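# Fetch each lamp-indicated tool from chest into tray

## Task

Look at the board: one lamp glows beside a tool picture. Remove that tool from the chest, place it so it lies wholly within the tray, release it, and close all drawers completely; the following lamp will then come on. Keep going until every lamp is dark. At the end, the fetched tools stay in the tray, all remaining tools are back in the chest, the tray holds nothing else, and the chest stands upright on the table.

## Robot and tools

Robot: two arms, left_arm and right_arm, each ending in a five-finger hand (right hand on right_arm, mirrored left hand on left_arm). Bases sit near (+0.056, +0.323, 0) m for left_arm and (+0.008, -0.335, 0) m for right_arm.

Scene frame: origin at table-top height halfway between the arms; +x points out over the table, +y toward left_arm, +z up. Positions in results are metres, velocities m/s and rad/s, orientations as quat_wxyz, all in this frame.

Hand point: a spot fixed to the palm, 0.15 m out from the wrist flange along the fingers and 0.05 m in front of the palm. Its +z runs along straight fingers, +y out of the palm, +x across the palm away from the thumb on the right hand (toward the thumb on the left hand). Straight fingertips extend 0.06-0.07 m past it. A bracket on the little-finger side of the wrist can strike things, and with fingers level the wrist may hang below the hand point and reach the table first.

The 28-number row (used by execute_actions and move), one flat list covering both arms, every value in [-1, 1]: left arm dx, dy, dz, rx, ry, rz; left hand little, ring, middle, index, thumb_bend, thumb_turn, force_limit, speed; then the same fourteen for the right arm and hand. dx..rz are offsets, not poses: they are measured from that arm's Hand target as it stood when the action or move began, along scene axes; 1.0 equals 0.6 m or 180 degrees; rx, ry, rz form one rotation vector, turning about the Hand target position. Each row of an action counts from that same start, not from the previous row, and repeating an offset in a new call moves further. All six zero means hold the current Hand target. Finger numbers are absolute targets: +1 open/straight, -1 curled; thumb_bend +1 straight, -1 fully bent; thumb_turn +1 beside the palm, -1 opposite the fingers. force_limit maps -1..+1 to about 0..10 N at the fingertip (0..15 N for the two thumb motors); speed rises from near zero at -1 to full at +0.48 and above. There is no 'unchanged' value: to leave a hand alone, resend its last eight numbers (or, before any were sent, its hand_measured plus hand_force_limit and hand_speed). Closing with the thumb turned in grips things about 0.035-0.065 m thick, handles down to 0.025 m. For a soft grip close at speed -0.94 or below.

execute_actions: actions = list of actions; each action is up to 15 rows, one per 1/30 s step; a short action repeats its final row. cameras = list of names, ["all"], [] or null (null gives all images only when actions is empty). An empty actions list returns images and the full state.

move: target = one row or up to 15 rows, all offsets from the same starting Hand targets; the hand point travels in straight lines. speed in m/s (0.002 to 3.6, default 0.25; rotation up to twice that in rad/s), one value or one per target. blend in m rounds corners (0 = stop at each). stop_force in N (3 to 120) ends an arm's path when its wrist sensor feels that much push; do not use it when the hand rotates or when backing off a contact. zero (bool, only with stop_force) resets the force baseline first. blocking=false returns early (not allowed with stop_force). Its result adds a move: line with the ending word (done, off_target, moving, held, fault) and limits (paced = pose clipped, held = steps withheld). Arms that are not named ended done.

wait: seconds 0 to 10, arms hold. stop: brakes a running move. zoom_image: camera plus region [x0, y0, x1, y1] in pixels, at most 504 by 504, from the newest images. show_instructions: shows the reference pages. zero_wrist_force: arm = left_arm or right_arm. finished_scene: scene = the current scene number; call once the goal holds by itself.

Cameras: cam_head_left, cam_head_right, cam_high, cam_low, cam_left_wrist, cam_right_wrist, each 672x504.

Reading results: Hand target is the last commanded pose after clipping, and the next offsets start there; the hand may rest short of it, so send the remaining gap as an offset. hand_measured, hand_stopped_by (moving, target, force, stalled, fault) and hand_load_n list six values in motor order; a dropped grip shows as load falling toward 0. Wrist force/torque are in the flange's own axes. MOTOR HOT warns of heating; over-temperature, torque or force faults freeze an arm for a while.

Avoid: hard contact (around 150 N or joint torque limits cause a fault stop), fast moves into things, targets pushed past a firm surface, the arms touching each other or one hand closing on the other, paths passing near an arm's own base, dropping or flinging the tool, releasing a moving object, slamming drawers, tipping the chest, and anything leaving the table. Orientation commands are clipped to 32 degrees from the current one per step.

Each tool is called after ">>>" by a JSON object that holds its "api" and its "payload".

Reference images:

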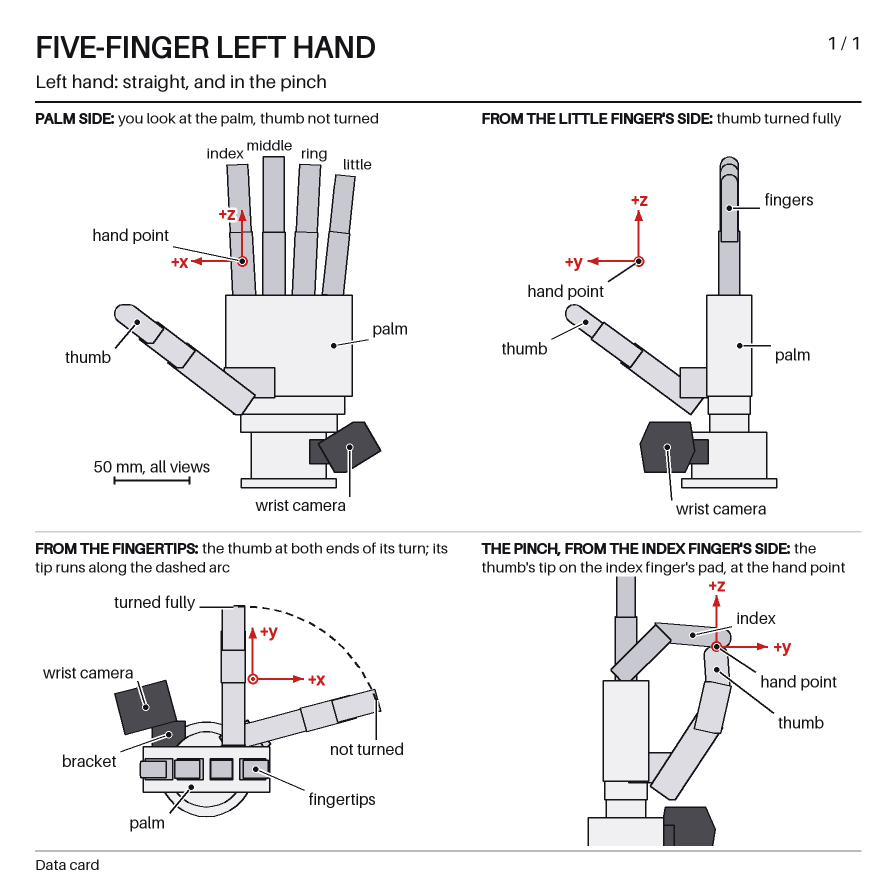

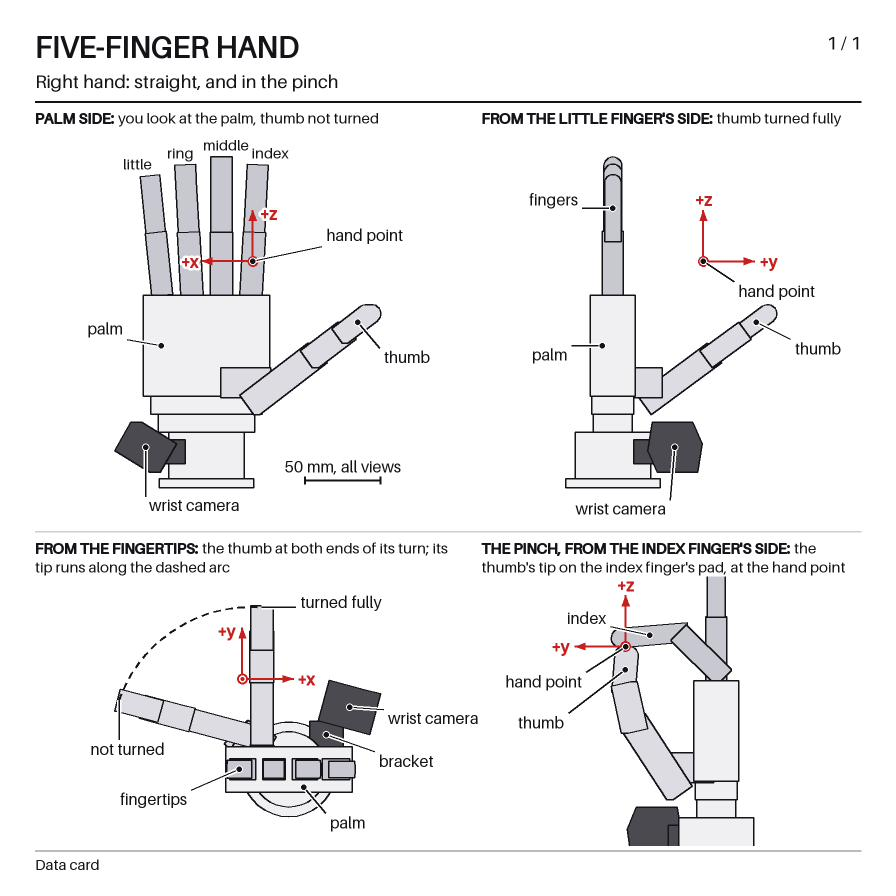

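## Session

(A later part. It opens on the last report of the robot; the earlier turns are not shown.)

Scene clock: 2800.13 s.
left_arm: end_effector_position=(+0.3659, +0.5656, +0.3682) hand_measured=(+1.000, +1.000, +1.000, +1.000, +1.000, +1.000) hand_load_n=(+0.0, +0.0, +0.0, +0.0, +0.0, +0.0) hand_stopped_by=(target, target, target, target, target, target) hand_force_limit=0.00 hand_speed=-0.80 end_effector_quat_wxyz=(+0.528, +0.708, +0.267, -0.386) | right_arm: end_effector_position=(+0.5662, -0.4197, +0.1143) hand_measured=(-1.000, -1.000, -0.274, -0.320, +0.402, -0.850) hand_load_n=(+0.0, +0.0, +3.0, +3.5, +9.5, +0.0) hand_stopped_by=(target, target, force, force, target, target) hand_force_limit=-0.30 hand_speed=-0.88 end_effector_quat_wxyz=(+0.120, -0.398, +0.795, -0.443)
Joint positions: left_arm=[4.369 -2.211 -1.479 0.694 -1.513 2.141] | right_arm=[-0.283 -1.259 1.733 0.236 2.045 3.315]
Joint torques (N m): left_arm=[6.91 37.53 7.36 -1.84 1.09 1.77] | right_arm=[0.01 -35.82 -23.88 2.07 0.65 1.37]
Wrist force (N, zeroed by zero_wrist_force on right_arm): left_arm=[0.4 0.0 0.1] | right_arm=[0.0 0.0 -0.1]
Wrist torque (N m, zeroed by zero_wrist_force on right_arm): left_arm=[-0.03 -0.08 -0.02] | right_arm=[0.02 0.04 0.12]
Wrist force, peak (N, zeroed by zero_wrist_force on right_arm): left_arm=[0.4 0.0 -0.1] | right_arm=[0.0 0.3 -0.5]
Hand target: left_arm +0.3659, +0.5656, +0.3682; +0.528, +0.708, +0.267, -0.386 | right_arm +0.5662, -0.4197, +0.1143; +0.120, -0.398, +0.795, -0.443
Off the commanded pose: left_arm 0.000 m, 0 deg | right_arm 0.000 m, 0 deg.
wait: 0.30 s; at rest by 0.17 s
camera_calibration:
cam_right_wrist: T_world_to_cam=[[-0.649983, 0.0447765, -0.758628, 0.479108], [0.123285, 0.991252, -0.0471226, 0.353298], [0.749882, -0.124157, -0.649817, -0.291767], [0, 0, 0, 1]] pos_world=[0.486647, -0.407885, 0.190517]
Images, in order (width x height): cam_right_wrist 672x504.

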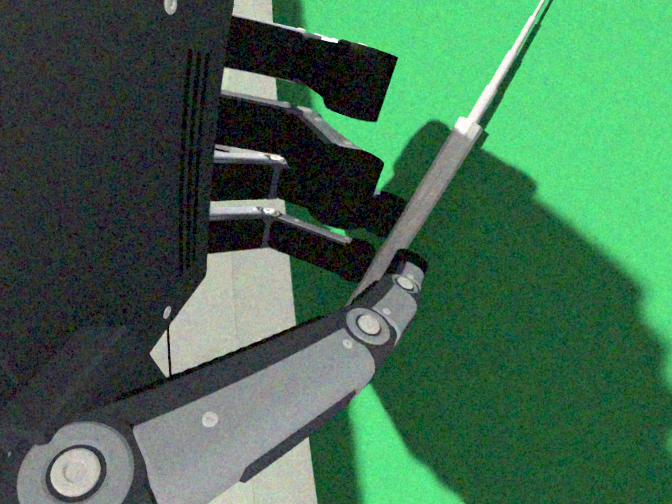

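>>> {"api": "move", "payload": {"target": [0,0,0,0,0,0,1,1,1,1,1,1,0,-0.8,0,0,0,0,0,0,-1,-1,-0.65,-0.65,0.4,-0.85,0.0,-0.88]}}

>>> {"api": "move", "payload": {"target": [0,0,0,0,0,0,1,1,1,1,1,1,0,-0.8,0,0,0.15,0,0,0,-1,-1,-0.65,-0.65,0.4,-0.85,0.0,-0.88], "speed": 0.06, "cameras": ["cam_right_wrist"]}}

Scene clock: 2808.90 s.
left_arm: end_effector_position=(+0.3659, +0.5656, +0.3682) hand_measured=(+1.000, +1.000, +1.000, +1.000, +1.000, +1.000) hand_load_n=(+0.0, +0.0, +0.0, +0.0, +0.0, +0.0) hand_stopped_by=(target, target, target, target, target, target) hand_force_limit=0.00 hand_speed=-0.80 end_effector_quat_wxyz=(+0.528, +0.708, +0.267, -0.386) | right_arm: end_effector_position=(+0.5662, -0.4197, +0.1143) hand_measured=(-1.000, -1.000, -0.304, -0.650, +0.402, -0.850) hand_load_n=(+0.0, +0.0, +2.0, +0.0, +3.0, +1.5) hand_stopped_by=(target, target, force, target, target, target) hand_force_limit=0.00 hand_speed=-0.88 end_effector_quat_wxyz=(+0.120, -0.398, +0.795, -0.443)
Joint positions: left_arm=[4.369 -2.211 -1.479 0.694 -1.513 2.141] | right_arm=[-0.283 -1.259 1.733 0.236 2.045 3.315]
Joint torques (N m): left_arm=[7.22 37.41 7.61 -1.61 0.97 1.71] | right_arm=[-0.96 -24.63 -5.49 -0.37 0.84 1.61]
Wrist force (N, zeroed by zero_wrist_force on right_arm): left_arm=[0.2 0.0 0.1] | right_arm=[0.9 -1.9 -2.0]
Wrist torque (N m, zeroed by zero_wrist_force on right_arm): left_arm=[-0.02 -0.06 -0.03] | right_arm=[-0.01 0.02 0.10]
Wrist force, peak (N, zeroed by zero_wrist_force on right_arm): left_arm=[0.6 0.0 0.0] | right_arm=[0.9 -2.0 -1.8]
Hand target: left_arm +0.3659, +0.5656, +0.3682; +0.528, +0.708, +0.267, -0.386 | right_arm +0.5662, -0.4197, +0.1143; +0.120, -0.398, +0.795, -0.443
Off the commanded pose: left_arm 0.000 m, 0 deg | right_arm 0.000 m, 0 deg.
move: done

Scene clock: 2810.73 s.
left_arm: end_effector_position=(+0.3659, +0.5656, +0.3682) hand_measured=(+1.000, +1.000, +1.000, +1.000, +1.000, +1.000) hand_load_n=(+0.0, +0.0, +0.0, +0.0, +0.0, +0.0) hand_stopped_by=(target, target, target, target, target, target) hand_force_limit=0.00 hand_speed=-0.80 end_effector_quat_wxyz=(+0.528, +0.708, +0.267, -0.386) | right_arm: end_effector_position=(+0.5662, -0.4197, +0.2044) hand_measured=(-1.000, -1.000, -0.304, -0.650, +0.400, -0.850) hand_load_n=(+0.0, +0.0, +0.5, +0.0, +0.0, +0.0) hand_stopped_by=(target, target, force, target, target, target) hand_force_limit=0.00 hand_speed=-0.88 end_effector_quat_wxyz=(+0.120, -0.398, +0.795, -0.443)
Joint positions: left_arm=[4.369 -2.211 -1.479 0.694 -1.513 2.141] | right_arm=[-0.283 -1.335 1.586 0.458 2.045 3.315]
Joint torques (N m): left_arm=[6.92 38.31 6.13 -1.88 1.16 1.56] | right_arm=[-4.82 -22.91 -6.9 -1.81 -0.64 -0.32]
Wrist force (N, zeroed by zero_wrist_force on right_arm): left_arm=[0.2 0.2 -0.1] | right_arm=[0.3 0.1 -0.4]
Wrist torque (N m, zeroed by zero_wrist_force on right_arm): left_arm=[0.02 -0.07 -0.04] | right_arm=[0.03 0.00 0.13]
Wrist force, peak (N, zeroed by zero_wrist_force on right_arm): left_arm=[0.4 0.0 -0.2] | right_arm=[1.0 -1.9 -1.8]
Hand target: left_arm +0.3659, +0.5656, +0.3682; +0.528, +0.708, +0.267, -0.386 | right_arm +0.5662, -0.4197, +0.2043; +0.120, -0.398, +0.795, -0.443
Off the commanded pose: left_arm 0.000 m, 0 deg | right_arm 0.000 m, 0 deg.
move: done
camera_calibration:
cam_right_wrist: T_world_to_cam=[[-0.649822, 0.0447427, -0.758769, 0.547408], [0.123279, 0.991252, -0.0471264, 0.357548], [0.750023, -0.124164, -0.649653, -0.233336], [0, 0, 0, 1]] pos_world=[0.486647, -0.407885, 0.280618]
Images, in order (width x height): cam_right_wrist 672x504.

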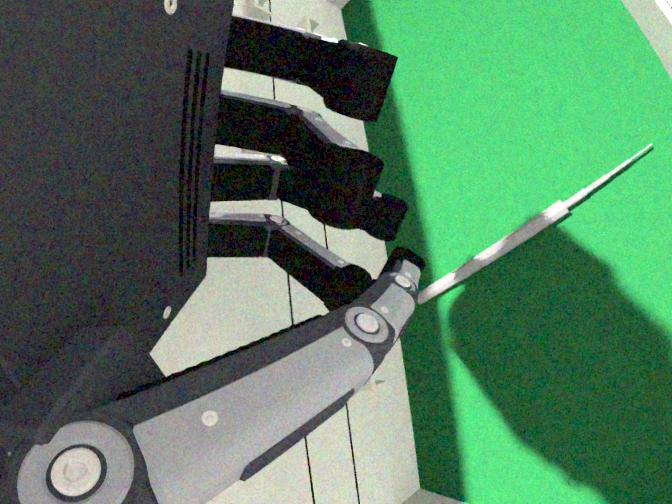

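>>> {"api": "move", "payload": {"target": [0,0,0,0,0,0,1,1,1,1,1,1,0,-0.8,-0.0008,-0.0078,-0.055,0,0,-0.1206,-1,-1,-0.17,-0.1,0.4,-0.85,0.2,-0.5], "speed": 0.12, "cameras": ["cam_right_wrist"]}}

>>> {"api": "zoom_image", "payload": {"camera": "cam_right_wrist", "region": [300, 0, 600, 350]}}

Scene clock: 2845.80 s.
left_arm: end_effector_position=(+0.3659, +0.5656, +0.3682) hand_measured=(+1.000, +1.000, +1.000, +1.000, +1.000, +1.000) hand_load_n=(+0.0, +0.0, +0.0, +0.0, +0.0, +0.0) hand_stopped_by=(target, target, target, target, target, target) hand_force_limit=0.00 hand_speed=-0.80 end_effector_quat_wxyz=(+0.528, +0.708, +0.267, -0.386) | right_arm: end_effector_position=(+0.5657, -0.4243, +0.1713) hand_measured=(-1.000, -1.000, -0.170, -0.100, +0.400, -0.850) hand_load_n=(+0.0, +0.0, +0.0, +0.0, +0.0, +0.5) hand_stopped_by=(target, target, target, target, target, target) hand_force_limit=0.20 hand_speed=-0.50 end_effector_quat_wxyz=(+0.034, -0.241, +0.855, -0.457)
Joint positions: left_arm=[4.369 -2.211 -1.479 0.694 -1.513 2.141] | right_arm=[-0.187 -1.135 1.453 0.659 2.367 3.755]
Joint torques (N m): left_arm=[7.07 37.43 7.1 -1.89 1.1 1.98] | right_arm=[-7.63 -38.23 -3.95 -0.54 -0.19 0.55]
Wrist force (N, zeroed by zero_wrist_force on right_arm): left_arm=[0.2 0.0 0.1] | right_arm=[-0.1 0.0 -0.5]
Wrist torque (N m, zeroed by zero_wrist_force on right_arm): left_arm=[-0.02 -0.05 -0.04] | right_arm=[0.06 0.06 0.05]
Wrist force, peak (N, zeroed by zero_wrist_force on right_arm): left_arm=[0.6 0.0 -0.1] | right_arm=[0.4 -0.1 -0.8]
Hand target: left_arm +0.3659, +0.5656, +0.3682; +0.528, +0.708, +0.267, -0.386 | right_arm +0.5657, -0.4244, +0.1713; +0.034, -0.241, +0.856, -0.457
Off the commanded pose: left_arm 0.000 m, 0 deg | right_arm 0.000 m, 0 deg.
move: done
camera_calibration:
cam_right_wrist: T_world_to_cam=[[-0.587378, 0.281895, -0.758632, 0.587544], [0.481018, 0.875443, -0.0471324, 0.109098], [0.650853, -0.3926, -0.649812, -0.312789], [0, 0, 0, 1]] pos_world=[0.496212, -0.383935, 0.247618]
Images, in order (width x height): cam_right_wrist 672x504.

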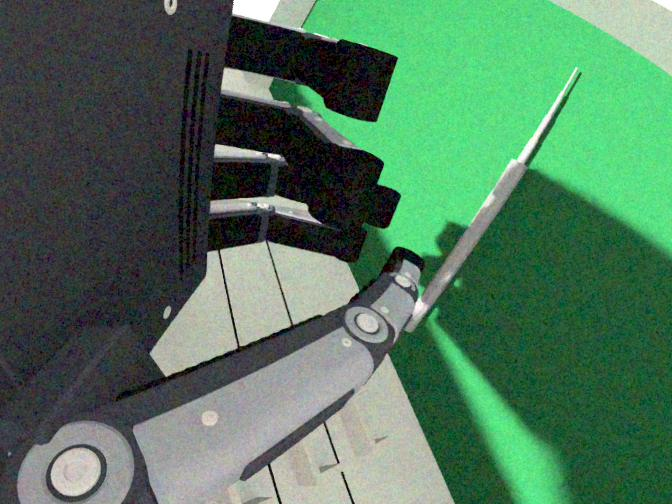

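Scaled by 1.440 from the camera's 672x504 image, which has a finer 960x720 frame.

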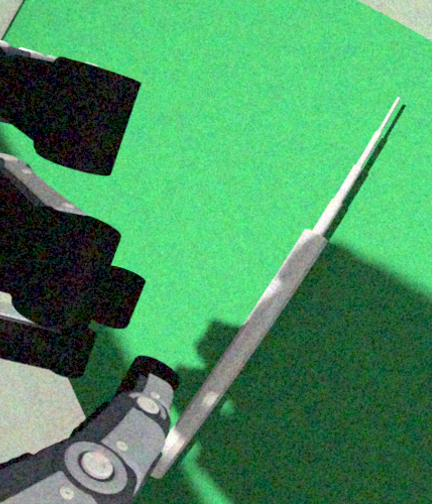

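>>> {"api": "move", "payload": {"target": [[0,0,0,0,0,0,1,1,1,1,1,1,0,-0.8,-0.0045,-0.004,-0.06,0,0,0.0055,-1,-1,-0.2,-0.17,0.4,-0.85,0.2,-0.5],[0,0,0,0,0,0,1,1,1,1,1,1,0,-0.8,-0.0045,-0.004,-0.11,0,0,0.0055,-1,-1,-0.2,-0.17,0.4,-0.85,0.2,-0.5]], "speed": [0.08,0.012], "stop_force": 3.5, "cameras": ["cam_right_wrist"]}}

>>> {"api": "zoom_image", "payload": {"camera": "cam_right_wrist", "region": [250, 60, 550, 360]}}

Scene clock: 2866.93 s.
left_arm: end_effector_position=(+0.3659, +0.5656, +0.3682) hand_measured=(+1.000, +1.000, +1.000, +1.000, +1.000, +1.000) hand_load_n=(+0.0, +0.0, +0.0, +0.5, +0.0, +0.5) hand_stopped_by=(target, target, target, target, target, target) hand_force_limit=0.00 hand_speed=-0.80 end_effector_quat_wxyz=(+0.528, +0.708, +0.267, -0.386) | right_arm: end_effector_position=(+0.5632, -0.4268, +0.1214) hand_measured=(-1.000, -1.000, -0.200, -0.170, +0.400, -0.850) hand_load_n=(+0.0, +0.0, +0.0, +0.0, +0.0, +0.0) hand_stopped_by=(target, target, target, target, target, target) hand_force_limit=0.20 hand_speed=-0.50 end_effector_quat_wxyz=(+0.038, -0.248, +0.853, -0.457)
Joint positions: left_arm=[4.369 -2.211 -1.479 0.694 -1.513 2.141] | right_arm=[-0.197 -1.109 1.546 0.517 2.352 3.724]
Joint torques (N m): left_arm=[8.21 37.73 7.12 -1.96 1.18 1.56] | right_arm=[-0.09 -34.82 -14.91 1.28 0.47 0.05]
Wrist force (N, zeroed by zero_wrist_force on right_arm): left_arm=[0.2 -0.1 0.1] | right_arm=[0.1 0.0 -0.8]
Wrist torque (N m, zeroed by zero_wrist_force on right_arm): left_arm=[-0.03 -0.05 -0.03] | right_arm=[0.06 0.05 0.04]
Wrist force, peak (N, zeroed by zero_wrist_force on right_arm): left_arm=[0.4 0.4 -0.2] | right_arm=[0.7 -1.1 -1.6]
Hand target: left_arm +0.3659, +0.5656, +0.3682; +0.528, +0.708, +0.267, -0.386 | right_arm +0.5632, -0.4268, +0.1214; +0.038, -0.248, +0.853, -0.457 (not the last commanded pose)
Off the commanded pose: left_arm 0.000 m, 0 deg | right_arm 0.016 m, 0 deg.
FORCE FAULT: contact force on the right arm reached its limit, and that arm stopped. The contact can be on any part of that arm, not only on its tool. That arm's remaining commands of this call were not run. That arm is still stopped at the end of this call. That arm stays stopped for about 10 more seconds. Until then a move that you send moves the other arm only, and its call returns only when the move has ended. Once the stop has ended, the next robot result says so. If the stop ends while you think or write, that arm runs what you send next, counted from a new Hand target: where the arm stands when the stop ends. While its stop runs, that arm, its gripper or tool too, takes no new command. Until it ends, the stop uses up actions while you think or wait. An arm that is not stopped still takes commands.
move: fault (right_arm); path passed 1 of 2 targets
camera_calibration:
cam_right_wrist: T_world_to_cam=[[-0.591261, 0.271709, -0.759332, 0.546714], [0.466064, 0.883515, -0.0467597, 0.121979], [0.658176, -0.381544, -0.649021, -0.344088], [0, 0, 0, 1]] pos_world=[0.492871, -0.387602, 0.19752]
Images, in order (width x height): cam_right_wrist 672x504.

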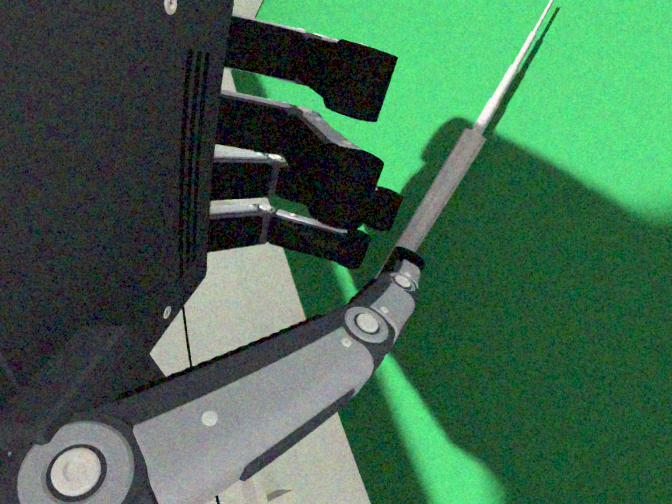

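Scaled by 1.680 from the camera's 672x504 image, which has a finer 960x720 frame.

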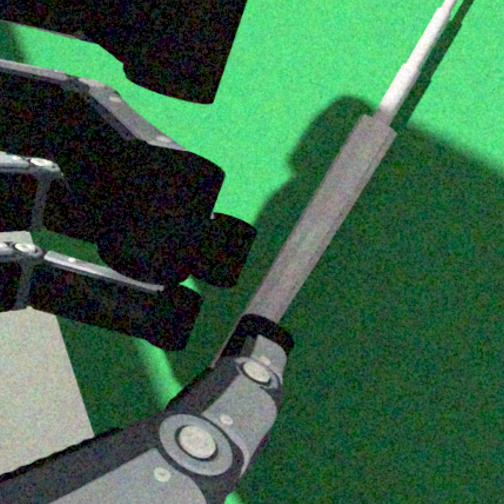

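>>> {"api": "wait", "payload": {"seconds": 0.1, "cameras": ["cam_high","cam_low","cam_head_left","cam_head_right"]}}

Scene clock: 2882.63 s.
left_arm: end_effector_position=(+0.3659, +0.5656, +0.3682) hand_measured=(+1.000, +1.000, +1.000, +1.000, +1.000, +1.000) hand_load_n=(+0.0, +0.0, +0.0, +0.0, +0.0, +0.0) hand_stopped_by=(target, target, target, target, target, target) hand_force_limit=0.00 hand_speed=-0.80 end_effector_quat_wxyz=(+0.528, +0.708, +0.267, -0.386) | right_arm: end_effector_position=(+0.5632, -0.4268, +0.1214) hand_measured=(-1.000, -1.000, -0.200, -0.170, +0.400, -0.850) hand_load_n=(+0.0, +0.0, +0.0, +0.0, +0.0, +0.0) hand_stopped_by=(target, target, target, target, target, target) hand_force_limit=0.20 hand_speed=-0.50 end_effector_quat_wxyz=(+0.038, -0.248, +0.853, -0.457)
Joint positions: left_arm=[4.369 -2.211 -1.479 0.694 -1.513 2.141] | right_arm=[-0.197 -1.109 1.546 0.517 2.352 3.724]
Joint torques (N m): left_arm=[5.89 37.02 5.97 -2.07 1.17 1.77] | right_arm=[-0.47 -35.11 -16.59 1.57 0.7 0.04]
Wrist force (N, zeroed by zero_wrist_force on right_arm): left_arm=[0.5 0.0 0.0] | right_arm=[0.3 0.2 -0.4]
Wrist torque (N m, zeroed by zero_wrist_force on right_arm): left_arm=[-0.03 -0.09 -0.02] | right_arm=[0.06 0.01 0.05]
Wrist force, peak (N, zeroed by zero_wrist_force on right_arm): left_arm=[0.6 0.1 -0.2] | right_arm=[0.3 -0.2 -0.7]
Hand target: left_arm +0.3659, +0.5656, +0.3682; +0.528, +0.708, +0.267, -0.386 | right_arm +0.5632, -0.4268, +0.1214; +0.038, -0.248, +0.853, -0.457 (not the last commanded pose)
Off the commanded pose: left_arm 0.000 m, 0 deg | right_arm 0.016 m, 0 deg.
FORCE FAULT, CONTINUED: the right arm's stop, for the force fault that an earlier result reported, is over. The rest of the stop counts as 19 of the actions that you can send in this scene. During its stop the right arm's controller moved it back a little. That arm's target is now where it stood when the stop ended, not its last command. That arm accepts commands again.
wait: 0.10 s; at rest from the start
Images, in order (width x height): cam_head_left 672x504, cam_head_right 672x504, cam_high 672x504, cam_low 672x504.

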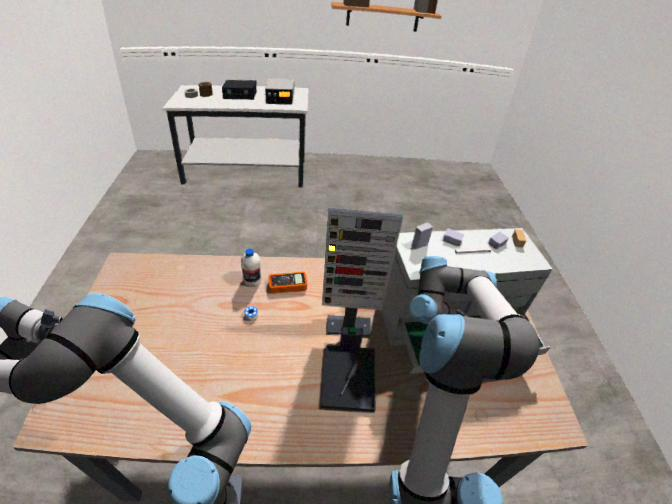

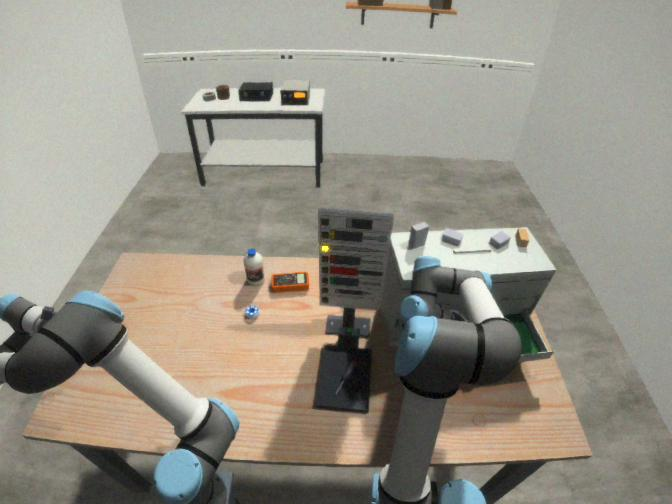

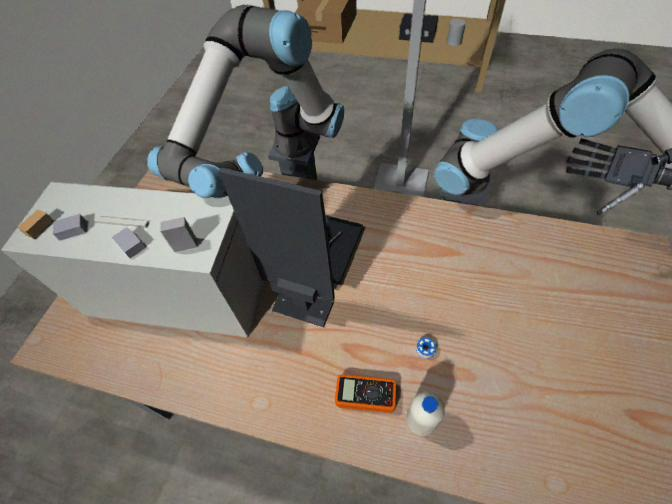

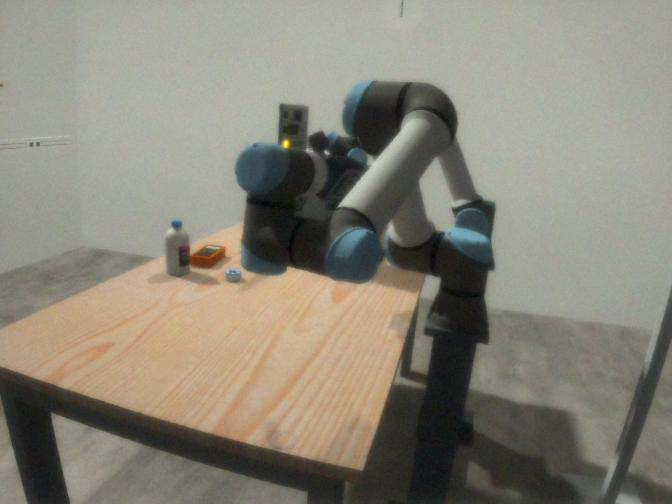

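>>> {"api": "move", "payload": {"target": [[0,0,0,0,0,0,1,1,1,1,1,1,0,-0.8,-0.02,0,0.13,0,0,0,-1,-1,-0.2,-0.17,0.4,-0.85,0.2,-0.5],[0,0,0,0,0,0,1,1,1,1,1,1,0,-0.8,-0.247,0.078,0.165,0.158,0.0618,0.108,-1,-1,-1,1,1,1,-0.2,-0.2]], "speed": 0.15, "cameras": ["cam_right_wrist"]}}

Scene clock: 2952.80 s.
left_arm: end_effector_position=(+0.3659, +0.5656, +0.3682) hand_measured=(+1.000, +1.000, +1.000, +1.000, +1.000, +1.000) hand_load_n=(+0.0, +0.0, +0.0, +0.0, +0.0, +0.0) hand_stopped_by=(target, target, target, target, target, target) hand_force_limit=0.00 hand_speed=-0.80 end_effector_quat_wxyz=(+0.528, +0.708, +0.267, -0.386) | right_arm: end_effector_position=(+0.4150, -0.3800, +0.2204) hand_measured=(-1.000, -1.000, -1.000, +1.000, +1.000, +1.000) hand_load_n=(+0.0, +0.0, +0.0, +0.0, +0.0, +0.0) hand_stopped_by=(target, target, target, target, target, target) hand_force_limit=-0.20 hand_speed=-0.20 end_effector_quat_wxyz=(+0.092, -0.412, +0.885, -0.196)
Joint positions: left_arm=[4.369 -2.211 -1.479 0.694 -1.513 2.141] | right_arm=[-0.528 -1.503 1.689 0.956 1.656 3.329]
Joint torques (N m): left_arm=[7.53 36.74 6.6 -1.91 1.23 1.66] | right_arm=[-0.56 -13.62 -21.52 1.81 -1.19 -1.63]
Wrist force (N, zeroed by zero_wrist_force on right_arm): left_arm=[0.2 0.1 -0.1] | right_arm=[0.1 0.3 -0.6]
Wrist torque (N m, zeroed by zero_wrist_force on right_arm): left_arm=[0.00 -0.06 -0.04] | right_arm=[0.06 0.10 0.03]
Wrist force, peak (N, zeroed by zero_wrist_force on right_arm): left_arm=[0.6 0.0 -0.2] | right_arm=[0.7 -1.2 -1.3]
Hand target: left_arm +0.3659, +0.5656, +0.3682; +0.528, +0.708, +0.267, -0.386 | right_arm +0.4150, -0.3800, +0.2204; +0.092, -0.412, +0.885, -0.196
Off the commanded pose: left_arm 0.000 m, 0 deg | right_arm 0.000 m, 0 deg.
move: done
camera_calibration:
cam_right_wrist: T_world_to_cam=[[-0.820722, 0.337267, -0.461158, 0.575977], [0.180239, 0.918794, 0.351187, 0.198649], [0.542153, 0.205108, -0.814863, 0.143168], [0, 0, 0, 1]] pos_world=[0.359294, -0.40614, 0.312516]
Images, in order (width x height): cam_right_wrist 672x504.

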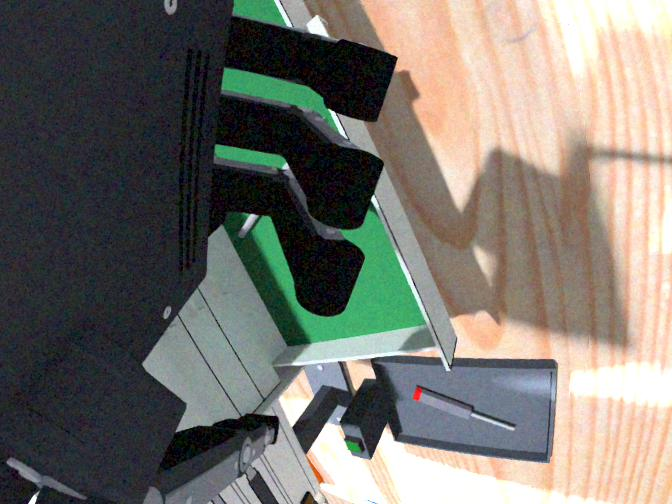

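>>> {"api": "move", "payload": {"target": [[0,0,0,0,0,0,1,1,1,1,1,1,0,-0.8,0,0,-0.12,0,0,0,-1,-1,-1,1,1,1,-0.2,-0.2],[0,0,0,0,0,0,1,1,1,1,1,1,0,-0.8,0,0,-0.165,0,0,0,-1,-1,-1,1,1,1,-0.2,-0.2]], "speed": [0.1,0.02], "stop_force": 4}}

>>> {"api": "move", "payload": {"target": [[0,0,0,0,0,0,1,1,1,1,1,1,0,-0.8,0,0,0.005,0,0,0,-1,-1,-1,1,1,1,-0.2,-0.2],[0,0,0,0,0,0,1,1,1,1,1,1,0,-0.8,0.015,-0.1,0.005,0,0,0,-1,-1,-1,1,1,1,-0.2,-0.2],[0,0,0,0,0,0,1,1,1,1,1,1,0,-0.8,0.015,-0.09,0.15,0,0,0,-1,-1,-1,1,1,1,-0.2,-0.2]], "speed": 0.06, "stop_force": 8, "cameras": ["cam_right_wrist","cam_head_right"]}}

Scene clock: 2968.93 s.
left_arm: end_effector_position=(+0.3659, +0.5656, +0.3682) hand_measured=(+1.000, +1.000, +1.000, +1.000, +1.000, +1.000) hand_load_n=(+0.0, +0.0, +0.0, +0.0, +0.5, +0.0) hand_stopped_by=(target, target, target, target, target, target) hand_force_limit=0.00 hand_speed=-0.80 end_effector_quat_wxyz=(+0.528, +0.708, +0.267, -0.386) | right_arm: end_effector_position=(+0.4150, -0.3800, +0.1334) hand_measured=(-1.000, -1.000, -1.000, +1.000, +1.000, +1.000) hand_load_n=(+0.5, +0.0, +0.0, +0.5, +0.0, +0.0) hand_stopped_by=(target, target, target, target, target, target) hand_force_limit=-0.20 hand_speed=-0.20 end_effector_quat_wxyz=(+0.092, -0.412, +0.885, -0.196)
Joint positions: left_arm=[4.369 -2.211 -1.479 0.694 -1.513 2.141] | right_arm=[-0.528 -1.441 1.853 0.731 1.656 3.329]
Joint torques (N m): left_arm=[6.6 37.39 7.82 -2 1.16 1.8] | right_arm=[0.27 -26.89 -25.65 1.94 -0.22 -0.06]
Wrist force (N, zeroed by zero_wrist_force on right_arm): left_arm=[0.0 0.0 0.1] | right_arm=[-0.1 -1.1 -4.5]
Wrist torque (N m, zeroed by zero_wrist_force on right_arm): left_arm=[-0.03 -0.02 -0.05] | right_arm=[0.36 0.07 0.00]
Wrist force, peak (N, zeroed by zero_wrist_force on right_arm): left_arm=[0.5 0.2 -0.4] | right_arm=[-0.2 -5.1 -19.6]
Hand target: left_arm +0.3659, +0.5656, +0.3682; +0.528, +0.708, +0.267, -0.386 | right_arm +0.4150, -0.3800, +0.1334; +0.092, -0.412, +0.885, -0.196 (not the last commanded pose)
Off the commanded pose: left_arm 0.000 m, 0 deg | right_arm 0.012 m, 0 deg.
move: contact (right_arm); path passed 1 of 2 targets

Scene clock: 2972.50 s.
left_arm: end_effector_position=(+0.3659, +0.5656, +0.3682) hand_measured=(+1.000, +1.000, +1.000, +1.000, +1.000, +1.000) hand_load_n=(+0.0, +0.0, +0.0, +0.0, +0.0, +0.0) hand_stopped_by=(target, target, target, target, target, target) hand_force_limit=0.00 hand_speed=-0.80 end_effector_quat_wxyz=(+0.528, +0.708, +0.267, -0.386) | right_arm: end_effector_position=(+0.4240, -0.4340, +0.2234) hand_measured=(-1.000, -1.000, -1.000, +1.000, +1.000, +1.000) hand_load_n=(+0.0, +0.0, +0.0, +0.0, +0.0, +0.0) hand_stopped_by=(target, target, target, target, target, target) hand_force_limit=-0.20 hand_speed=-0.20 end_effector_quat_wxyz=(+0.092, -0.412, +0.885, -0.196)
Joint positions: left_arm=[4.369 -2.211 -1.479 0.694 -1.513 2.141] | right_arm=[-0.651 -1.459 1.632 0.963 1.605 3.216]
Joint torques (N m): left_arm=[6.52 37.09 6.55 -2.2 1.08 1.55] | right_arm=[-4.59 -16.31 -6.3 -0.46 -0.46 -1.61]
Wrist force (N, zeroed by zero_wrist_force on right_arm): left_arm=[0.3 0.0 0.1] | right_arm=[0.1 0.3 -0.9]
Wrist torque (N m, zeroed by zero_wrist_force on right_arm): left_arm=[-0.02 -0.08 -0.03] | right_arm=[0.06 0.07 0.03]
Wrist force, peak (N, zeroed by zero_wrist_force on right_arm): left_arm=[0.7 0.0 0.1] | right_arm=[-0.3 -0.9 -4.2]
Hand target: left_arm +0.3659, +0.5656, +0.3682; +0.528, +0.708, +0.267, -0.386 | right_arm +0.4240, -0.4340, +0.2234; +0.092, -0.412, +0.885, -0.196
Off the commanded pose: left_arm 0.000 m, 0 deg | right_arm 0.000 m, 0 deg.
move: done
camera_calibration:
cam_right_wrist: T_world_to_cam=[[-0.820749, 0.337256, -0.461118, 0.602997], [0.180298, 0.918817, 0.351096, 0.24557], [0.542092, 0.205023, -0.814924, 0.151893], [0, 0, 0, 1]] pos_world=[0.368293, -0.46014, 0.315616]
Images, in order (width x height): cam_head_right 672x504, cam_right_wrist 672x504.

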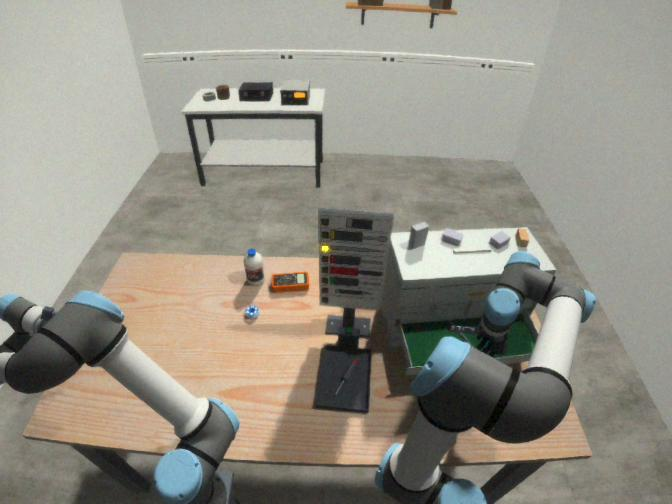

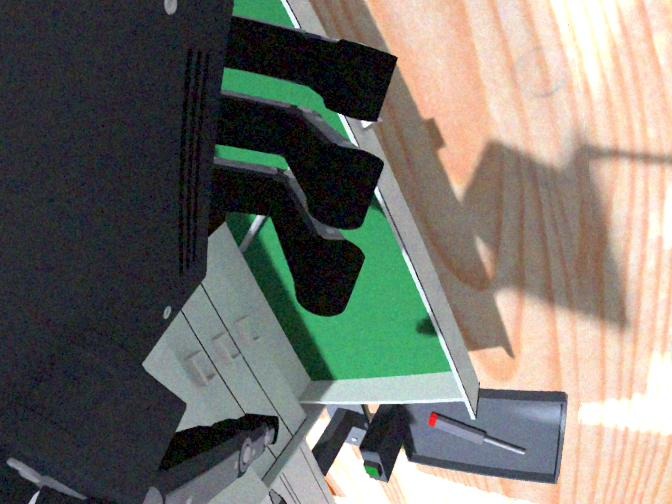

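>>> {"api": "move", "payload": {"target": [0,0,0,0,0,0,1,1,1,1,1,1,0,-0.8,0.18,0.0067,-0.01,-0.1436,-0.089,0.0046,-1,-1,-0.17,-0.1,0.4,-0.85,0.2,-0.4], "speed": 0.2, "cameras": ["cam_right_wrist"]}}

>>> {"api": "zoom_image", "payload": {"camera": "cam_right_wrist", "region": [300, 0, 672, 370]}}

Scene clock: 2985.50 s.
left_arm: end_effector_position=(+0.3659, +0.5656, +0.3682) hand_measured=(+1.000, +1.000, +1.000, +1.000, +1.000, +1.000) hand_load_n=(+0.0, +0.0, +0.0, +0.0, +0.0, +0.0) hand_stopped_by=(target, target, target, target, target, target) hand_force_limit=0.00 hand_speed=-0.80 end_effector_quat_wxyz=(+0.528, +0.708, +0.267, -0.386) | right_arm: end_effector_position=(+0.5319, -0.4300, +0.2173) hand_measured=(-1.000, -1.000, -0.170, -0.100, +0.400, -0.850) hand_load_n=(+0.0, +0.0, +0.0, +0.5, +0.0, +0.0) hand_stopped_by=(target, target, target, target, target, target) hand_force_limit=0.20 hand_speed=-0.40 end_effector_quat_wxyz=(+0.120, -0.398, +0.795, -0.443)
Joint positions: left_arm=[4.369 -2.211 -1.479 0.694 -1.513 2.141] | right_arm=[-0.332 -1.43 1.665 0.458 2.006 3.28]
Joint torques (N m): left_arm=[6.85 36.91 6.31 -2.16 1.25 1.87] | right_arm=[1.85 -31.08 -28.76 -0.72 0.58 2.12]
Wrist force (N, zeroed by zero_wrist_force on right_arm): left_arm=[0.1 0.1 0.0] | right_arm=[0.0 0.3 -0.3]
Wrist torque (N m, zeroed by zero_wrist_force on right_arm): left_arm=[-0.01 -0.04 -0.05] | right_arm=[0.07 0.04 0.10]
Wrist force, peak (N, zeroed by zero_wrist_force on right_arm): left_arm=[0.6 0.0 0.1] | right_arm=[-0.1 0.2 -1.2]
Hand target: left_arm +0.3659, +0.5656, +0.3682; +0.528, +0.708, +0.267, -0.386 | right_arm +0.5320, -0.4300, +0.2174; +0.120, -0.398, +0.795, -0.443
Off the commanded pose: left_arm 0.000 m, 0 deg | right_arm 0.000 m, 0 deg.
move: done
camera_calibration:
cam_right_wrist: T_world_to_cam=[[-0.649089, 0.04439, -0.759416, 0.535022], [0.122484, 0.991369, -0.0467414, 0.372998], [0.750787, -0.123356, -0.648924, -0.200668], [0, 0, 0, 1]] pos_world=[0.452249, -0.418282, 0.293521]
Images, in order (width x height): cam_right_wrist 672x504.

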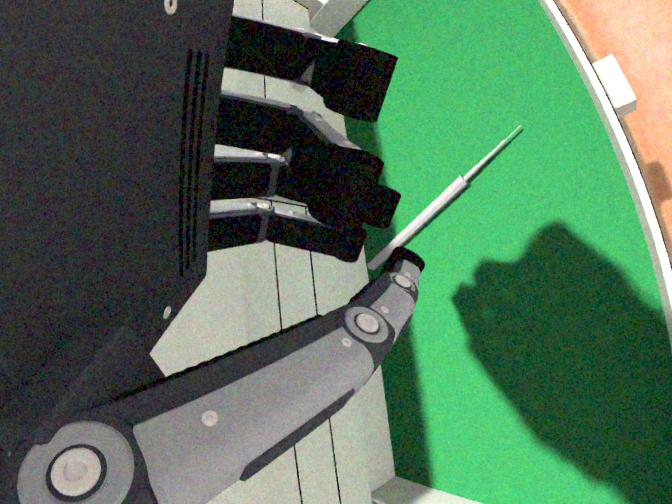

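Scaled by 1.355 from the camera's 672x504 image, which has a finer 960x720 frame.

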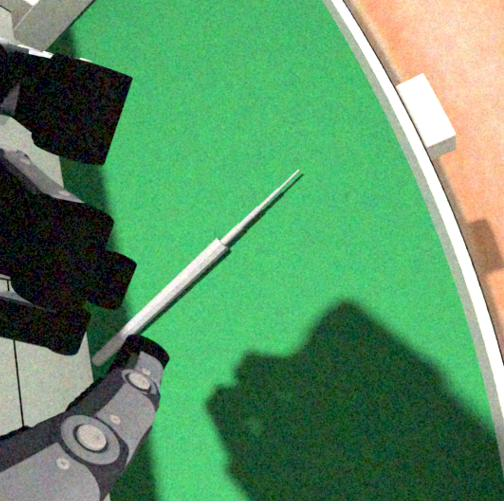

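>>> {"api": "move", "payload": {"target": [0,0,0,0,0,0,1,1,1,1,1,1,0,-0.8,-0.0015,0.0217,-0.004,0.1436,0.089,-0.0046,-1,-1,-1,1,1,1,-0.2,-0.2], "speed": 0.15, "cameras": ["cam_right_wrist"]}}

Scene clock: 3046.23 s.
left_arm: end_effector_position=(+0.3659, +0.5656, +0.3682) hand_measured=(+1.000, +1.000, +1.000, +1.000, +1.000, +1.000) hand_load_n=(+0.0, +0.0, +0.0, -0.5, +0.0, +0.0) hand_stopped_by=(target, target, target, target, target, target) hand_force_limit=0.00 hand_speed=-0.80 end_effector_quat_wxyz=(+0.528, +0.708, +0.267, -0.386) | right_arm: end_effector_position=(+0.5311, -0.4170, +0.2151) hand_measured=(-1.000, -1.000, -1.000, +1.000, +1.000, +1.000) hand_load_n=(+0.0, +0.0, +0.0, +0.0, +0.0, +0.0) hand_stopped_by=(target, target, target, target, target, target) hand_force_limit=-0.20 hand_speed=-0.20 end_effector_quat_wxyz=(+0.092, -0.412, +0.885, -0.196)
Joint positions: left_arm=[4.369 -2.211 -1.479 0.694 -1.513 2.141] | right_arm=[-0.478 -1.204 1.334 1.016 1.677 3.375]
Joint torques (N m): left_arm=[6.45 36.64 6.98 -2.07 1.1 1.54] | right_arm=[8.05 -36.36 -7.49 0.34 0.71 -1.88]
Wrist force (N, zeroed by zero_wrist_force on right_arm): left_arm=[0.2 0.0 -0.1] | right_arm=[0.0 0.0 -0.8]
Wrist torque (N m, zeroed by zero_wrist_force on right_arm): left_arm=[-0.02 -0.06 -0.03] | right_arm=[0.00 0.12 0.00]
Wrist force, peak (N, zeroed by zero_wrist_force on right_arm): left_arm=[0.6 -0.1 -0.1] | right_arm=[-0.2 0.1 -1.0]
Hand target: left_arm +0.3659, +0.5656, +0.3682; +0.528, +0.708, +0.267, -0.386 | right_arm +0.5311, -0.4170, +0.2150; +0.092, -0.412, +0.885, -0.196
Off the commanded pose: left_arm 0.000 m, 0 deg | right_arm 0.000 m, 0 deg.
move: done
camera_calibration:
cam_right_wrist: T_world_to_cam=[[-0.820634, 0.337329, -0.461268, 0.681351], [0.180357, 0.918816, 0.351067, 0.213662], [0.542246, 0.204905, -0.814852, 0.0833777], [0, 0, 0, 1]] pos_world=[0.475393, -0.443241, 0.307216]
Images, in order (width x height): cam_right_wrist 672x504.

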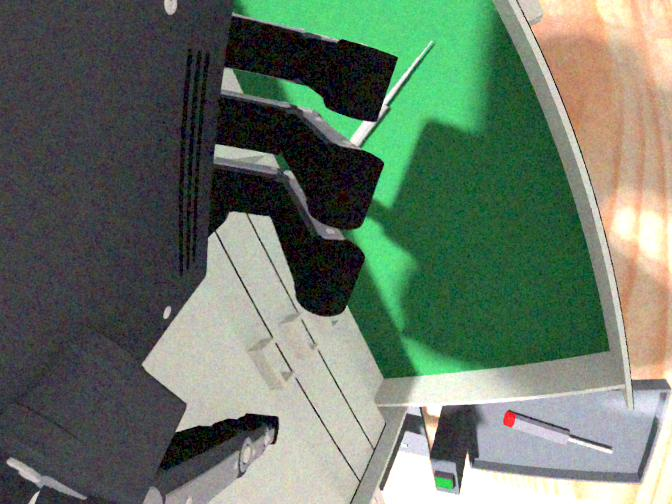

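>>> {"api": "move", "payload": {"target": [[0,0,0,0,0,0,1,1,1,1,1,1,0,-0.8,0,0,-0.11,0,0,0,-1,-1,-1,1,1,1,-0.2,-0.2],[0,0,0,0,0,0,1,1,1,1,1,1,0,-0.8,0,0,-0.155,0,0,0,-1,-1,-1,1,1,1,-0.2,-0.2]], "speed": [0.08,0.02], "stop_force": 4, "cameras": ["cam_right_wrist"]}}

Scene clock: 3059.00 s.
left_arm: end_effector_position=(+0.3659, +0.5656, +0.3682) hand_measured=(+1.000, +1.000, +1.000, +1.000, +1.000, +1.000) hand_load_n=(+0.0, +0.0, +0.0, +0.0, +0.0, +0.0) hand_stopped_by=(target, target, target, target, target, target) hand_force_limit=0.00 hand_speed=-0.80 end_effector_quat_wxyz=(+0.528, +0.708, +0.267, -0.386) | right_arm: end_effector_position=(+0.5311, -0.4170, +0.1336) hand_measured=(-1.000, -1.000, -1.000, +1.000, +1.000, +1.000) hand_load_n=(+0.0, +0.0, +0.0, +0.5, +0.0, +0.0) hand_stopped_by=(target, target, target, target, target, target) hand_force_limit=-0.20 hand_speed=-0.20 end_effector_quat_wxyz=(+0.092, -0.412, +0.885, -0.196)
Joint positions: left_arm=[4.369 -2.211 -1.479 0.694 -1.513 2.141] | right_arm=[-0.478 -1.16 1.485 0.822 1.677 3.374]
Joint torques (N m): left_arm=[6.19 37.3 7.9 -2.2 1.22 1.79] | right_arm=[1.47 -39.33 -25.42 3.5 -0.42 -1.1]
Wrist force (N, zeroed by zero_wrist_force on right_arm): left_arm=[0.3 0.1 0.2] | right_arm=[-0.3 -1.4 -4.8]
Wrist torque (N m, zeroed by zero_wrist_force on right_arm): left_arm=[-0.02 -0.07 -0.03] | right_arm=[0.34 0.11 -0.05]
Wrist force, peak (N, zeroed by zero_wrist_force on right_arm): left_arm=[0.6 0.2 0.1] | right_arm=[0.4 -5.2 -19.0]
Hand target: left_arm +0.3659, +0.5656, +0.3682; +0.528, +0.708, +0.267, -0.386 | right_arm +0.5311, -0.4170, +0.1336; +0.092, -0.412, +0.885, -0.196 (not the last commanded pose)
Off the commanded pose: left_arm 0.000 m, 0 deg | right_arm 0.012 m, 0 deg.
move: contact (right_arm); path passed 1 of 2 targets
camera_calibration:
cam_right_wrist: T_world_to_cam=[[-0.820749, 0.337256, -0.461118, 0.643712], [0.180298, 0.918817, 0.351096, 0.242204], [0.542092, 0.205023, -0.814924, 0.0170879], [0, 0, 0, 1]] pos_world=[0.475393, -0.44314, 0.225716]
Images, in order (width x height): cam_right_wrist 672x504.

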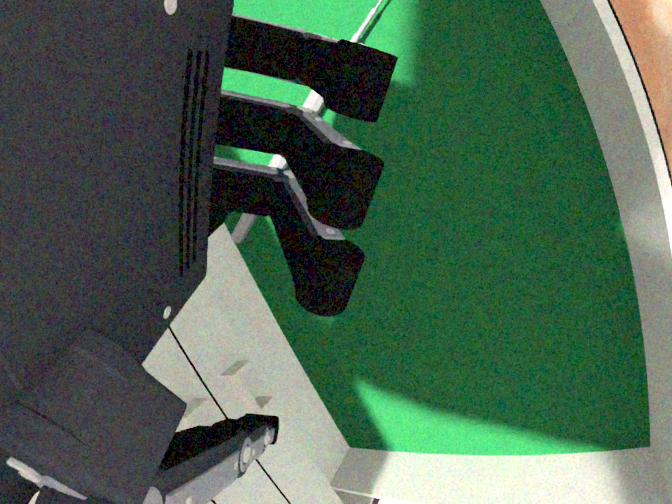

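>>> {"api": "move", "payload": {"target": [[0,0,0,0,0,0,1,1,1,1,1,1,0,-0.8,0,0,0.004,0,0,0,-1,-1,-1,1,1,1,-0.2,-0.2],[0,0,0,0,0,0,1,1,1,1,1,1,0,-0.8,-0.055,0.08,0.004,0,0,0,-1,-1,-1,1,1,1,-0.2,-0.2],[0,0,0,0,0,0,1,1,1,1,1,1,0,-0.8,-0.05,0.072,0.14,0,0,0,-1,-1,-1,1,1,1,-0.2,-0.2]], "speed": 0.06, "stop_force": 8, "cameras": ["cam_right_wrist"]}}

>>> {"api": "move", "payload": {"target": [0,0,0,0,0,0,1,1,1,1,1,1,0,-0.8,0.05,-0.06,-0.004,-0.1436,-0.089,0.0046,-1,-1,-0.17,-0.1,0.4,-0.85,0.2,-0.4], "speed": 0.15, "cameras": ["cam_right_wrist"]}}

>>> {"api": "zoom_image", "payload": {"camera": "cam_right_wrist", "region": [300, 0, 672, 370]}}

Scene clock: 3073.83 s.
left_arm: end_effector_position=(+0.3659, +0.5656, +0.3682) hand_measured=(+1.000, +1.000, +1.000, +1.000, +1.000, +1.000) hand_load_n=(+0.0, +0.0, +0.0, +0.0, +0.0, +0.0) hand_stopped_by=(target, target, target, target, target, target) hand_force_limit=0.00 hand_speed=-0.80 end_effector_quat_wxyz=(+0.528, +0.708, +0.267, -0.386) | right_arm: end_effector_position=(+0.5011, -0.3738, +0.2176) hand_measured=(-1.000, -1.000, -1.000, +1.000, +1.000, +1.000) hand_load_n=(+0.0, +0.0, +0.5, +0.0, +0.0, +0.0) hand_stopped_by=(target, target, target, target, target, target) hand_force_limit=-0.20 hand_speed=-0.20 end_effector_quat_wxyz=(+0.092, -0.412, +0.885, -0.196)
Joint positions: left_arm=[4.369 -2.211 -1.479 0.694 -1.513 2.141] | right_arm=[-0.414 -1.29 1.445 0.998 1.703 3.433]
Joint torques (N m): left_arm=[5.15 36.75 7.3 -2.16 1.23 1.67] | right_arm=[6.02 -24.06 -5.76 -0.45 0.39 1.97]
Wrist force (N, zeroed by zero_wrist_force on right_arm): left_arm=[0.4 0.0 -0.1] | right_arm=[-0.2 0.2 -0.6]
Wrist torque (N m, zeroed by zero_wrist_force on right_arm): left_arm=[-0.01 -0.09 -0.02] | right_arm=[0.03 0.13 0.12]
Wrist force, peak (N, zeroed by zero_wrist_force on right_arm): left_arm=[0.5 0.0 -0.3] | right_arm=[-0.1 -1.3 -5.0]
Hand target: left_arm +0.3659, +0.5656, +0.3682; +0.528, +0.708, +0.267, -0.386 | right_arm +0.5011, -0.3738, +0.2176; +0.092, -0.412, +0.885, -0.196
Off the commanded pose: left_arm 0.000 m, 0 deg | right_arm 0.000 m, 0 deg.
move: done
camera_calibration:
cam_right_wrist: T_world_to_cam=[[-0.820755, 0.337225, -0.46113, 0.643248], [0.18027, 0.918828, 0.351081, 0.17845], [0.542092, 0.205023, -0.814924, 0.0929475], [0, 0, 0, 1]] pos_world=[0.445393, -0.39994, 0.309716]
Images, in order (width x height): cam_right_wrist 672x504.

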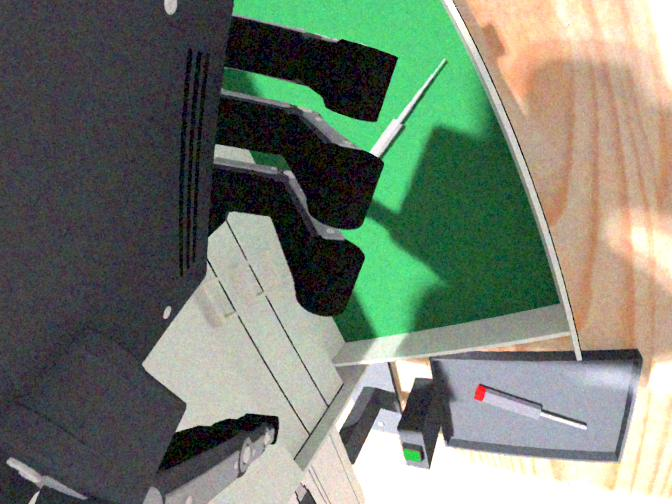

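Scene clock: 3076.07 s.
left_arm: end_effector_position=(+0.3659, +0.5656, +0.3682) hand_measured=(+1.000, +1.000, +1.000, +1.000, +1.000, +1.000) hand_load_n=(+0.0, +0.0, +0.0, +0.0, +0.0, +0.0) hand_stopped_by=(target, target, target, target, target, target) hand_force_limit=0.00 hand_speed=-0.80 end_effector_quat_wxyz=(+0.528, +0.708, +0.267, -0.386) | right_arm: end_effector_position=(+0.5310, -0.4097, +0.2152) hand_measured=(-1.000, -1.000, -0.170, -0.100, +0.400, -0.850) hand_load_n=(+0.0, +0.0, +0.0, +0.0, +0.0, +0.0) hand_stopped_by=(target, target, target, target, target, target) hand_force_limit=0.20 hand_speed=-0.40 end_effector_quat_wxyz=(+0.120, -0.398, +0.795, -0.443)
Joint positions: left_arm=[4.369 -2.211 -1.479 0.694 -1.513 2.141] | right_arm=[-0.281 -1.425 1.667 0.466 2.045 3.317]
Joint torques (N m): left_arm=[6.83 36.13 7.64 -2.12 1.1 1.65] | right_arm=[-7 -17.77 -29.1 0.75 -0.3 2.08]
Wrist force (N, zeroed by zero_wrist_force on right_arm): left_arm=[0.1 -0.1 0.0] | right_arm=[0.2 0.2 -0.6]
Wrist torque (N m, zeroed by zero_wrist_force on right_arm): left_arm=[-0.03 -0.05 -0.04] | right_arm=[0.09 0.01 0.06]
Wrist force, peak (N, zeroed by zero_wrist_force on right_arm): left_arm=[0.5 0.0 -0.1] | right_arm=[0.2 0.5 -0.7]
Hand target: left_arm +0.3659, +0.5656, +0.3682; +0.528, +0.708, +0.267, -0.386 | right_arm +0.5311, -0.4098, +0.2152; +0.120, -0.398, +0.795, -0.443
Off the commanded pose: left_arm 0.000 m, 0 deg | right_arm 0.000 m, 0 deg.
move: done
camera_calibration:
cam_right_wrist: T_world_to_cam=[[-0.648878, 0.0443529, -0.759599, 0.53181], [0.122471, 0.991371, -0.0467332, 0.352885], [0.750972, -0.123353, -0.648711, -0.199059], [0, 0, 0, 1]] pos_world=[0.45135, -0.397982, 0.291322]
Images, in order (width x height): cam_right_wrist 672x504.

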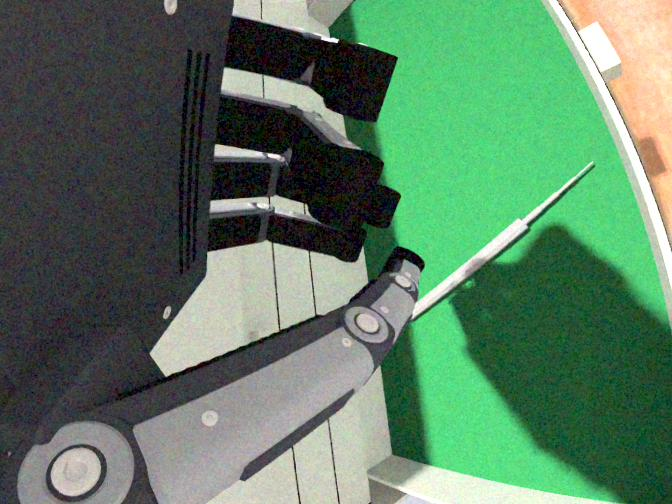

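Scaled by 1.355 from the camera's 672x504 image, which has a finer 960x720 frame.

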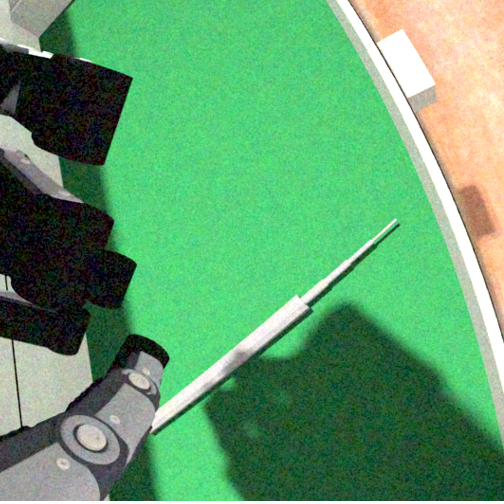

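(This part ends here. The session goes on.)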